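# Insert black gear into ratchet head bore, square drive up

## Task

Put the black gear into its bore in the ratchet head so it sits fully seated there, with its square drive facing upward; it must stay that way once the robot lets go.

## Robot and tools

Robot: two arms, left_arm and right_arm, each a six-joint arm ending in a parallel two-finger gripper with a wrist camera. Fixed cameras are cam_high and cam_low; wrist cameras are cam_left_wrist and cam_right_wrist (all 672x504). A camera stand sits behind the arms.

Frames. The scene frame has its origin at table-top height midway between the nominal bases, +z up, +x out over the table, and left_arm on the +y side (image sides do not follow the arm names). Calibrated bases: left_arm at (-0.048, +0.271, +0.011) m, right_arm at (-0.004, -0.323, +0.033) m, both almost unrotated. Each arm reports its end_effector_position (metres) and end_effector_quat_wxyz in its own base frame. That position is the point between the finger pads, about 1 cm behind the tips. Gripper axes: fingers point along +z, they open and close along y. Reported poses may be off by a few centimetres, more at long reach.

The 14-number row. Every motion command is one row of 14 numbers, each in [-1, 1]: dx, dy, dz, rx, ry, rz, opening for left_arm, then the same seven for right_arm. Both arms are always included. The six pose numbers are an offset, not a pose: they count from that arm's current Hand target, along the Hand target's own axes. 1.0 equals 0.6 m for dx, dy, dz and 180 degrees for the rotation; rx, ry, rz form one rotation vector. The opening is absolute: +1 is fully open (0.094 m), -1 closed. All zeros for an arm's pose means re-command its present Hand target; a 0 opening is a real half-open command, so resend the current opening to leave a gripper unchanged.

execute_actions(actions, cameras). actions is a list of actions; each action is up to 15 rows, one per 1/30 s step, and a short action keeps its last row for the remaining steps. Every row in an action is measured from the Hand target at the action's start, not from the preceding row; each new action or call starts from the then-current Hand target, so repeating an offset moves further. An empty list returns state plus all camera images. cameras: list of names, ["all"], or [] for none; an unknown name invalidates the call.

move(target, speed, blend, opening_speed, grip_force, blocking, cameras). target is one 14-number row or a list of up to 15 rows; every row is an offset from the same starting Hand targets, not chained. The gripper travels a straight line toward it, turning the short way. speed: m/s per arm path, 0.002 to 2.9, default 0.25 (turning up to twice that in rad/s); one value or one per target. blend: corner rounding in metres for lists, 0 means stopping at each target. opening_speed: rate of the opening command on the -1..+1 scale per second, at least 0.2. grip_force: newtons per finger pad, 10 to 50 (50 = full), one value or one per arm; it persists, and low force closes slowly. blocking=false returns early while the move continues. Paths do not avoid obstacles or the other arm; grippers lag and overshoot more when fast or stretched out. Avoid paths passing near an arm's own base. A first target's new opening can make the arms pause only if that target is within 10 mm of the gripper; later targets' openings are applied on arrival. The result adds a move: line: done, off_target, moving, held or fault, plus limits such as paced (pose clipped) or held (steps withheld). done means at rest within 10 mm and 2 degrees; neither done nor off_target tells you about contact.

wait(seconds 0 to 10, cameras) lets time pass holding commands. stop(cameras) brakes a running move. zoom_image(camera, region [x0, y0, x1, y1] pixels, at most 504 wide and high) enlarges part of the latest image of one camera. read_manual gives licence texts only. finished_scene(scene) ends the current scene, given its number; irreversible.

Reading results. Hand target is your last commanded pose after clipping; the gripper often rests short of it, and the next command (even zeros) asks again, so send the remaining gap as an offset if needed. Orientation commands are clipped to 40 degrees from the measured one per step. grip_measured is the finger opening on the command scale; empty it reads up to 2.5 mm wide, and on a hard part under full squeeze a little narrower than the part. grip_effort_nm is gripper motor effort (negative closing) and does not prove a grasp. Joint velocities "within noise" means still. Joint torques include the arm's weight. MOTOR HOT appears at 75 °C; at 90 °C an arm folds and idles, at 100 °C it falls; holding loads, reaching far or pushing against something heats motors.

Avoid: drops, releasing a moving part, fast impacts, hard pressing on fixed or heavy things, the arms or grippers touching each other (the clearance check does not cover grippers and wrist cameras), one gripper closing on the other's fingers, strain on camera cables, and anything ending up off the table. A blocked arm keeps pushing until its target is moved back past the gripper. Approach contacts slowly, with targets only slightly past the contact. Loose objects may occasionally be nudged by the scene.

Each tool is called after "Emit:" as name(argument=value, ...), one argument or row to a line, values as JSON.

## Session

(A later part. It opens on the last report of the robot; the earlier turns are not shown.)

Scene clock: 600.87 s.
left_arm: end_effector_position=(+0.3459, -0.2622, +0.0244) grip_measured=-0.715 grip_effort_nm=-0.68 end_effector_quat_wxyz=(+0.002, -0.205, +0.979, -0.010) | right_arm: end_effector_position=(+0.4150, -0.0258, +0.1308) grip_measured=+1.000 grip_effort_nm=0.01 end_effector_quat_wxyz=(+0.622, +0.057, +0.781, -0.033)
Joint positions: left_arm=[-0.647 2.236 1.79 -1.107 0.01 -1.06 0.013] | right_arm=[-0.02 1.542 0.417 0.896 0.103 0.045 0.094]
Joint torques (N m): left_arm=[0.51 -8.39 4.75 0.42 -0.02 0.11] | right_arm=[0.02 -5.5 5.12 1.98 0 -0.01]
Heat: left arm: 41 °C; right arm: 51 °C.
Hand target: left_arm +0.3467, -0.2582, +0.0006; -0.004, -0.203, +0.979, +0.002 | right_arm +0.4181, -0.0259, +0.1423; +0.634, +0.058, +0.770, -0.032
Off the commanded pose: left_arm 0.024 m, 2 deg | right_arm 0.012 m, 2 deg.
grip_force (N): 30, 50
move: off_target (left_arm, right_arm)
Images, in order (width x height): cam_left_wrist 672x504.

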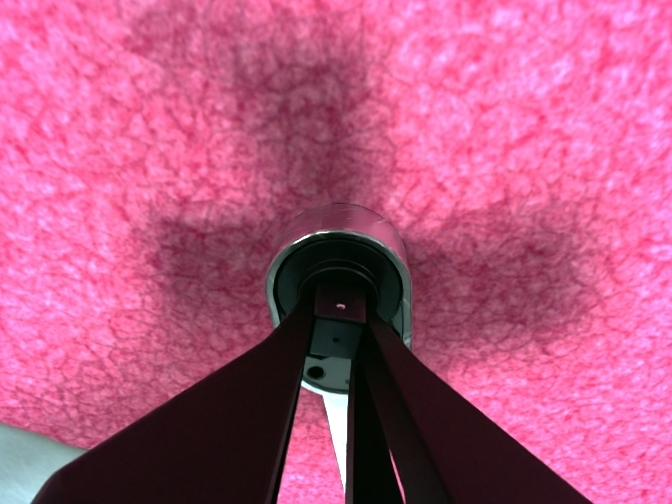

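Emit:
move(
  target=[
    [0.0038, -0.0057, -0.0397, 0.0, 0.0, 0.0, -0.85, 0,0,0,0,0,0,1.0],
    [0.0038, -0.0057, -0.0397, 0.0, 0.0, 0.0, -0.2, 0,0,0,0,0,0,1.0],
  ],
  speed=0.05,
  opening_speed=0.4,
  cameras=["cam_left_wrist"],
)

Emit:
zoom_image(
  camera="cam_left_wrist",
  region=[260, 190, 420, 350],
)

Scene clock: 614.13 s.
left_arm: end_effector_position=(+0.3428, -0.2599, +0.0258) grip_measured=-0.202 grip_effort_nm=0.06 end_effector_quat_wxyz=(-0.003, -0.205, +0.979, -0.004) | right_arm: end_effector_position=(+0.4150, -0.0258, +0.1308) grip_measured=+1.000 grip_effort_nm=0.01 end_effector_quat_wxyz=(+0.622, +0.057, +0.781, -0.033)
Joint positions: left_arm=[-0.647 2.236 1.796 -1.13 0.01 -1.06 0.038] | right_arm=[-0.02 1.542 0.417 0.896 0.103 0.045 0.094]
Joint torques (N m): left_arm=[-0.14 -9.25 10.62 -0.16 -0.01 0.04] | right_arm=[-0.01 -5.52 5.15 1.98 0.01 -0.01]
Heat: left arm: 41 °C; right arm: 52 °C.
Hand target: left_arm +0.3463, -0.2623, +0.0245; -0.004, -0.203, +0.979, +0.002 | right_arm +0.4181, -0.0259, +0.1423; +0.634, +0.058, +0.770, -0.032
Off the commanded pose: left_arm 0.004 m, 1 deg | right_arm 0.012 m, 2 deg.
grip_force (N): 30, 50
move: off_target (right_arm)
Images, in order (width x height): cam_left_wrist 672x504.

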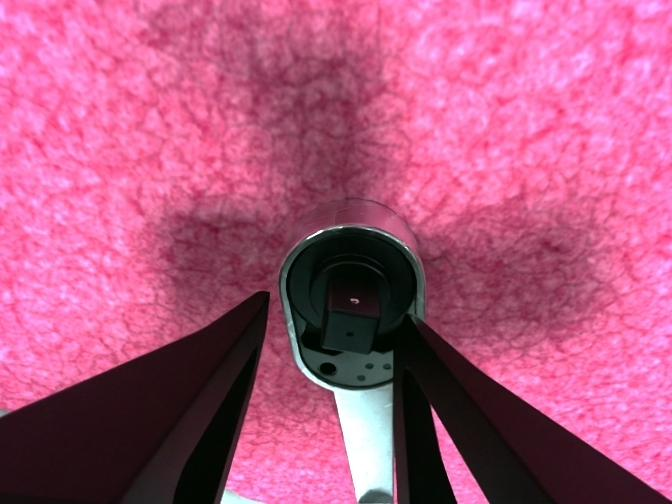

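Scaled by 3.150 from the camera's 672x504 image, which has a finer 960x720 frame.

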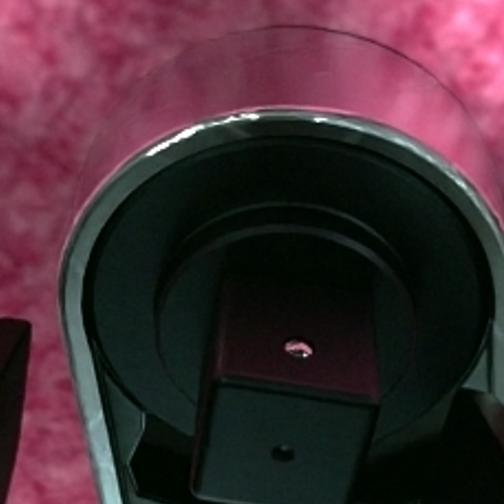

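Emit:
move(
  target=[0.0, 0.0, -0.08, 0.0, 0.0, 0.0, -0.2, 0,0,0,0,0,0,1.0],
  speed=0.12,
  cameras=["cam_left_wrist"],
)

Emit:
zoom_image(
  camera="cam_left_wrist",
  region=[260, 160, 440, 340],
)

Scene clock: 619.67 s.
left_arm: end_effector_position=(+0.3438, -0.2606, +0.0668) grip_measured=-0.202 grip_effort_nm=0.06 end_effector_quat_wxyz=(-0.008, -0.205, +0.979, +0.002) | right_arm: end_effector_position=(+0.4150, -0.0258, +0.1308) grip_measured=+1.000 grip_effort_nm=0.01 end_effector_quat_wxyz=(+0.622, +0.057, +0.781, -0.033)
Joint positions: left_arm=[-0.647 2.236 1.959 -1.308 0.01 -1.06 0.038] | right_arm=[-0.02 1.542 0.417 0.896 0.103 0.045 0.094]
Joint torques (N m): left_arm=[-0.12 -10.71 10.33 -0.17 -0.02 0.05] | right_arm=[0.05 -5.5 5.19 1.98 0.01 0]
Heat: left arm: 41 °C; right arm: 52 °C.
Hand target: left_arm +0.3467, -0.2624, +0.0724; -0.004, -0.203, +0.979, +0.002 | right_arm +0.4181, -0.0259, +0.1423; +0.634, +0.058, +0.770, -0.032
Off the commanded pose: left_arm 0.007 m, 0 deg | right_arm 0.012 m, 2 deg.
grip_force (N): 30, 50
move: off_target (right_arm)
Images, in order (width x height): cam_left_wrist 672x504.

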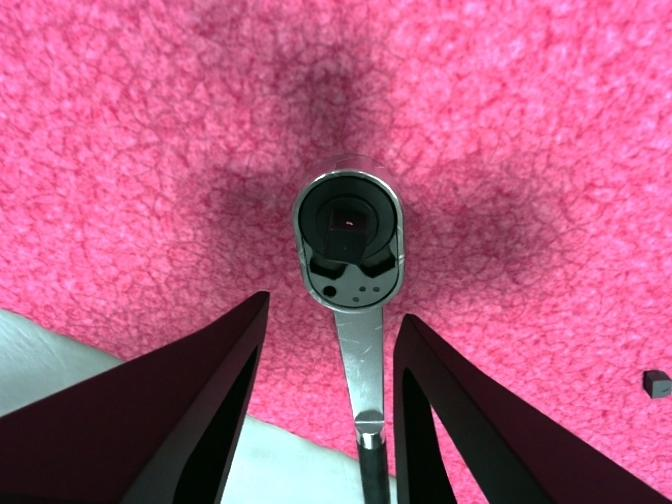

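Scaled by 2.800 from the camera's 672x504 image, which has a finer 960x720 frame.

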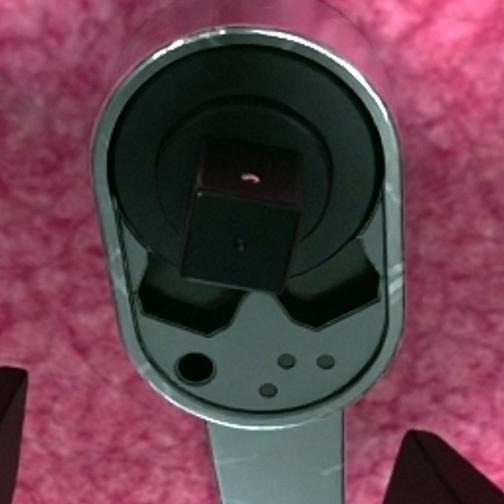

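Emit:
move(
  target=[-0.009, 0.003, 0.035, 0.0, 0.0, 0.0, -1.0, 0,0,0,0,0,0,1.0],
  speed=0.08,
  cameras=["cam_left_wrist"],
)

Emit:
zoom_image(
  camera="cam_left_wrist",
  region=[260, 190, 420, 350],
)

Scene clock: 640.47 s.
left_arm: end_effector_position=(+0.3500, -0.2624, +0.0633) grip_measured=-0.982 grip_effort_nm=-0.65 end_effector_quat_wxyz=(+0.000, -0.203, +0.979, -0.007) | right_arm: end_effector_position=(+0.4150, -0.0258, +0.1308) grip_measured=+1.000 grip_effort_nm=0.01 end_effector_quat_wxyz=(+0.622, +0.057, +0.781, -0.033)
Joint positions: left_arm=[-0.642 2.236 1.946 -1.269 0.01 -1.05 0.001] | right_arm=[-0.02 1.542 0.417 0.896 0.103 0.045 0.094]
Joint torques (N m): left_arm=[0.46 -10.02 5.76 0.17 -0.02 0.09] | right_arm=[-0.01 -5.5 5.15 1.99 0.01 0]
Heat: left arm: 42 °C; right arm: 52 °C.
Hand target: left_arm +0.3507, -0.2586, +0.0514; -0.004, -0.203, +0.979, +0.002 | right_arm +0.4181, -0.0259, +0.1423; +0.634, +0.058, +0.770, -0.032
Off the commanded pose: left_arm 0.013 m, 1 deg | right_arm 0.012 m, 2 deg.
grip_force (N): 30, 50
move: off_target (left_arm, right_arm)
Images, in order (width x height): cam_left_wrist 672x504.

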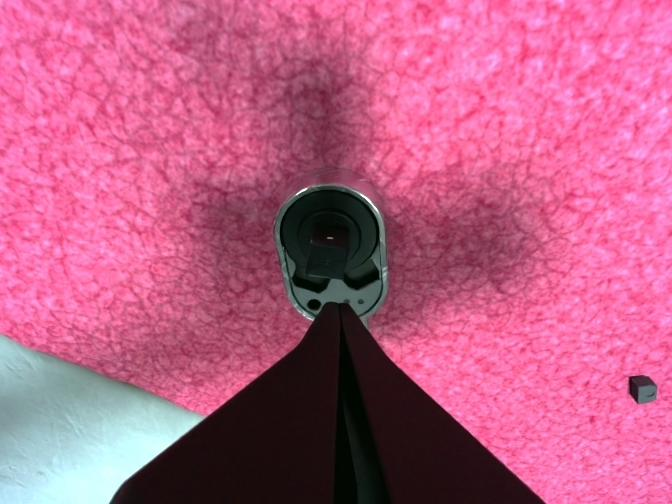

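Scaled by 3.150 from the camera's 672x504 image, which has a finer 960x720 frame.

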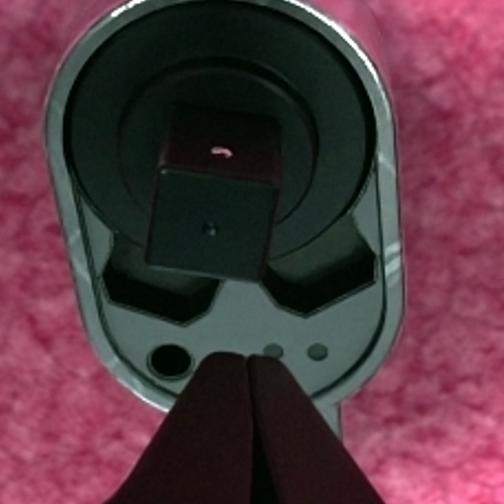

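Emit:
move(
  target=[0.002, 0.004, 0.035, 0.0, 0.0, 0.0, -1.0, 0,0,0,0,0,0,1.0],
  speed=0.06,
  cameras=["cam_left_wrist"],
)

Emit:
zoom_image(
  camera="cam_left_wrist",
  region=[260, 190, 420, 350],
)

Scene clock: 646.77 s.
left_arm: end_effector_position=(+0.3480, -0.2609, +0.0418) grip_measured=-0.982 grip_effort_nm=-0.68 end_effector_quat_wxyz=(-0.001, -0.203, +0.979, -0.007) | right_arm: end_effector_position=(+0.4150, -0.0258, +0.1308) grip_measured=+1.000 grip_effort_nm=0.01 end_effector_quat_wxyz=(+0.622, +0.057, +0.781, -0.033)
Joint positions: left_arm=[-0.642 2.236 1.86 -1.186 0.01 -1.05 0.001] | right_arm=[-0.02 1.542 0.417 0.896 0.103 0.045 0.094]
Joint torques (N m): left_arm=[0.49 -10.02 5.76 0.17 -0.02 0.08] | right_arm=[0.02 -5.52 5.16 1.98 0.01 0]
Heat: left arm: 42 °C; right arm: 52 °C.
Hand target: left_arm +0.3484, -0.2568, +0.0304; -0.004, -0.203, +0.979, +0.002 | right_arm +0.4181, -0.0259, +0.1423; +0.634, +0.058, +0.770, -0.032
Off the commanded pose: left_arm 0.012 m, 1 deg | right_arm 0.012 m, 2 deg.
grip_force (N): 30, 50
move: off_target (left_arm, right_arm)
Images, in order (width x height): cam_left_wrist 672x504.

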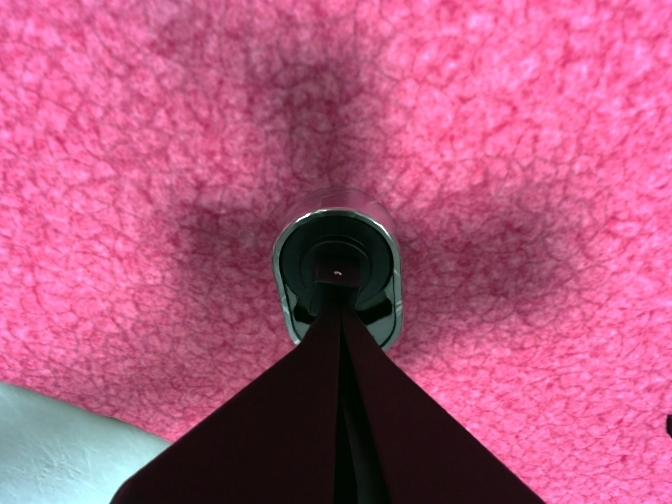

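Scaled by 3.150 from the camera's 672x504 image, which has a finer 960x720 frame.

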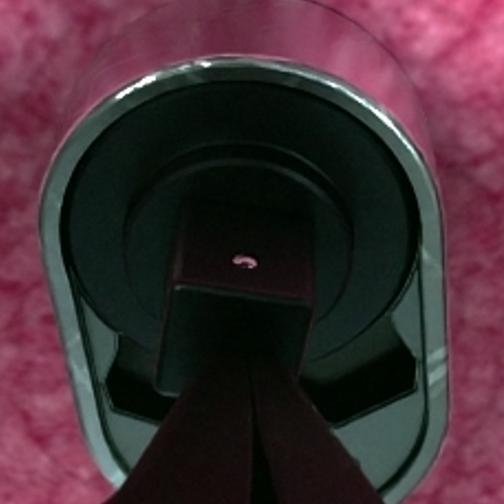

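Emit:
move(
  target=[0.0, 0.0, 0.02, 0.0, 0.0, 0.0, -1.0, 0,0,0,0,0,0,1.0],
  speed=0.05,
  cameras=["cam_left_wrist"],
)

Emit:
zoom_image(
  camera="cam_left_wrist",
  region=[260, 190, 420, 350],
)

Scene clock: 651.03 s.
left_arm: end_effector_position=(+0.3482, -0.2610, +0.0377) grip_measured=-0.982 grip_effort_nm=-0.68 end_effector_quat_wxyz=(+0.001, -0.203, +0.979, -0.008) | right_arm: end_effector_position=(+0.4150, -0.0258, +0.1308) grip_measured=+1.000 grip_effort_nm=0.01 end_effector_quat_wxyz=(+0.622, +0.057, +0.781, -0.033)
Joint positions: left_arm=[-0.642 2.236 1.843 -1.166 0.01 -1.05 0.001] | right_arm=[-0.02 1.542 0.417 0.896 0.103 0.045 0.094]
Joint torques (N m): left_arm=[0.47 -9.46 4.29 0.38 -0.02 0.08] | right_arm=[0.01 -5.5 5.12 1.99 0.02 0]
Heat: left arm: 42 °C; right arm: 52 °C.
Hand target: left_arm +0.3483, -0.2568, +0.0184; -0.004, -0.203, +0.979, +0.002 | right_arm +0.4181, -0.0259, +0.1423; +0.634, +0.058, +0.770, -0.032
Off the commanded pose: left_arm 0.020 m, 1 deg | right_arm 0.012 m, 2 deg.
grip_force (N): 30, 50
move: off_target (left_arm, right_arm)
Images, in order (width x height): cam_left_wrist 672x504.

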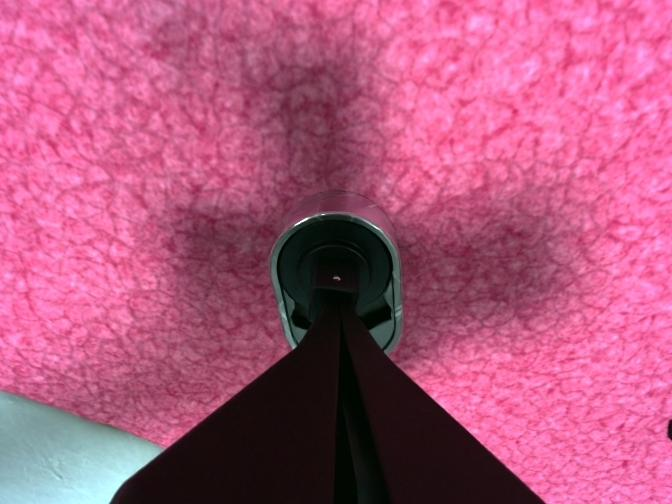

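Scaled by 3.150 from the camera's 672x504 image, which has a finer 960x720 frame.

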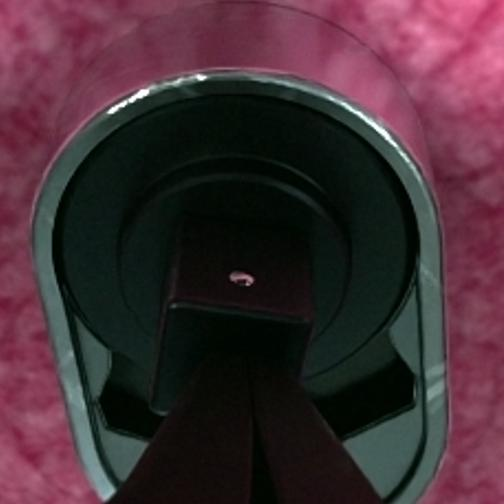

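Emit:
move(
  target=[0.0, 0.0, 0.015, 0.0, 0.0, 0.0, -1.0, 0,0,0,0,0,0,1.0],
  speed=0.05,
  cameras=["cam_left_wrist"],
)

Emit:
zoom_image(
  camera="cam_left_wrist",
  region=[260, 190, 420, 350],
)

Scene clock: 657.63 s.
left_arm: end_effector_position=(+0.3482, -0.2610, +0.0360) grip_measured=-0.982 grip_effort_nm=-0.68 end_effector_quat_wxyz=(+0.001, -0.203, +0.979, -0.008) | right_arm: end_effector_position=(+0.4150, -0.0258, +0.1308) grip_measured=+1.000 grip_effort_nm=0.01 end_effector_quat_wxyz=(+0.622, +0.057, +0.781, -0.033)
Joint positions: left_arm=[-0.642 2.236 1.837 -1.158 0.01 -1.05 0.001] | right_arm=[-0.02 1.542 0.417 0.896 0.103 0.045 0.094]
Joint torques (N m): left_arm=[0.46 -8.98 2.85 0.59 -0.02 0.08] | right_arm=[0.02 -5.5 5.15 1.98 0.02 0]
Heat: left arm: 42 °C; right arm: 52 °C.
Hand target: left_arm +0.3483, -0.2568, +0.0094; -0.004, -0.203, +0.979, +0.002 | right_arm +0.4181, -0.0259, +0.1423; +0.634, +0.058, +0.770, -0.032
Off the commanded pose: left_arm 0.027 m, 1 deg | right_arm 0.012 m, 2 deg.
grip_force (N): 30, 50
move: off_target (left_arm, right_arm)
Images, in order (width x height): cam_left_wrist 672x504.

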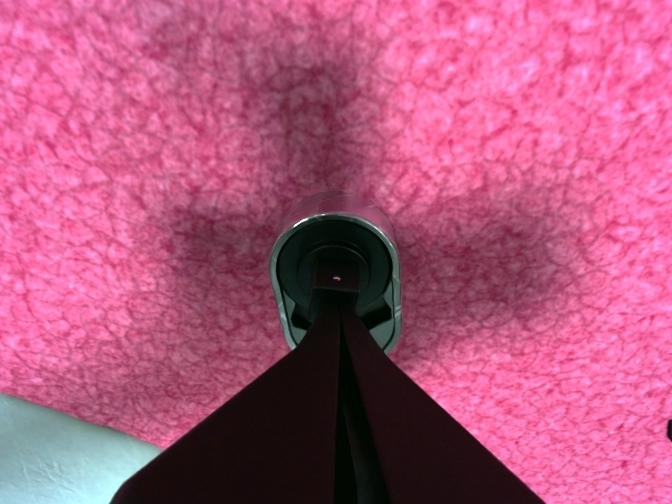

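Scaled by 3.150 from the camera's 672x504 image, which has a finer 960x720 frame.

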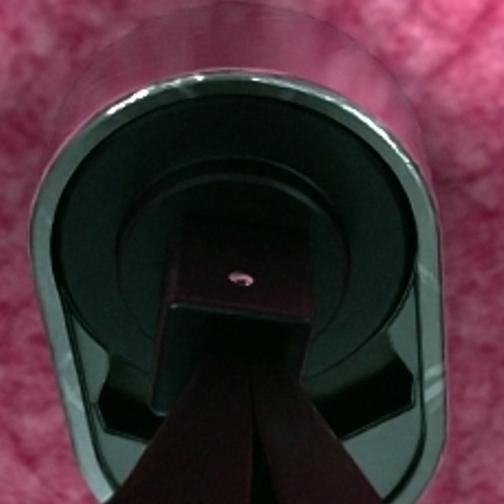

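Emit:
move(
  target=[
    [0.0, 0.0, -0.04, 0.0, 0.0, 0.0, -1.0, 0,0,0,0,0,0,1.0],
    [0.0, 0.0, -0.12, 0.0, 0.0, 0.0, -1.0, 0,0,0,0,0,0,1.0],
  ],
  speed=0.1,
  cameras=["cam_left_wrist"],
)

Emit:
zoom_image(
  camera="cam_left_wrist",
  region=[260, 160, 420, 320],
)

Scene clock: 665.97 s.
left_arm: end_effector_position=(+0.3439, -0.2578, +0.0734) grip_measured=-0.982 grip_effort_nm=-0.68 end_effector_quat_wxyz=(-0.010, -0.203, +0.979, +0.004) | right_arm: end_effector_position=(+0.4150, -0.0258, +0.1308) grip_measured=+1.000 grip_effort_nm=0.01 end_effector_quat_wxyz=(+0.622, +0.057, +0.781, -0.033)
Joint positions: left_arm=[-0.642 2.234 1.983 -1.339 0.01 -1.05 0.001] | right_arm=[-0.02 1.542 0.417 0.896 0.103 0.045 0.094]
Joint torques (N m): left_arm=[0.51 -11.1 10.32 -0.2 -0.02 0.08] | right_arm=[0.01 -5.53 5.15 1.97 0.01 -0.01]
Heat: left arm: 41 °C; right arm: 52 °C.
Hand target: left_arm +0.3489, -0.2569, +0.0813; -0.004, -0.203, +0.979, +0.002 | right_arm +0.4181, -0.0259, +0.1423; +0.634, +0.058, +0.770, -0.032
Off the commanded pose: left_arm 0.010 m, 1 deg | right_arm 0.012 m, 2 deg.
grip_force (N): 30, 50
move: off_target (right_arm)
Images, in order (width x height): cam_left_wrist 672x504.

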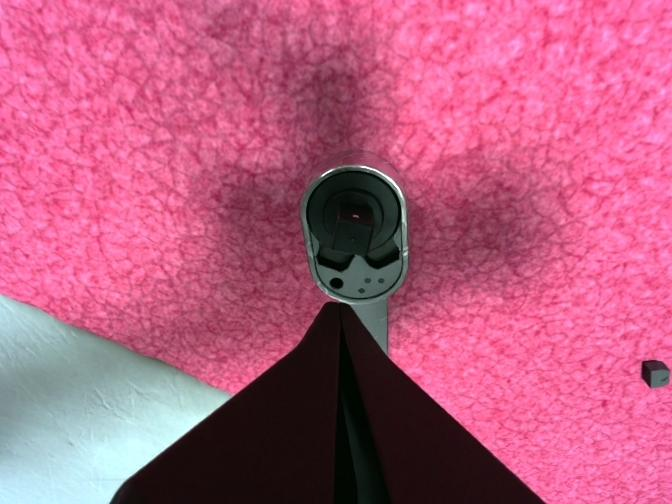

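Scaled by 3.150 from the camera's 672x504 image, which has a finer 960x720 frame.

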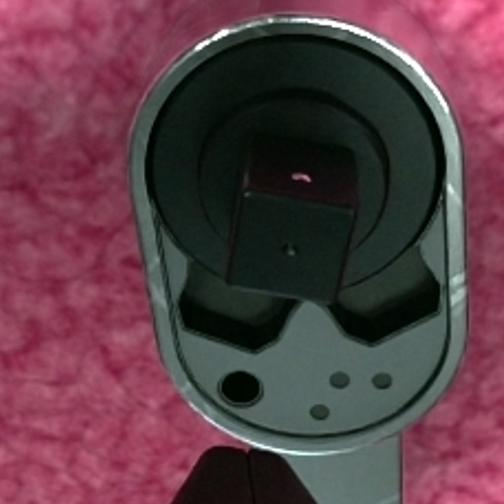

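Emit:
finished_scene(
  scene=1,
)

The scene is finished: the task was done.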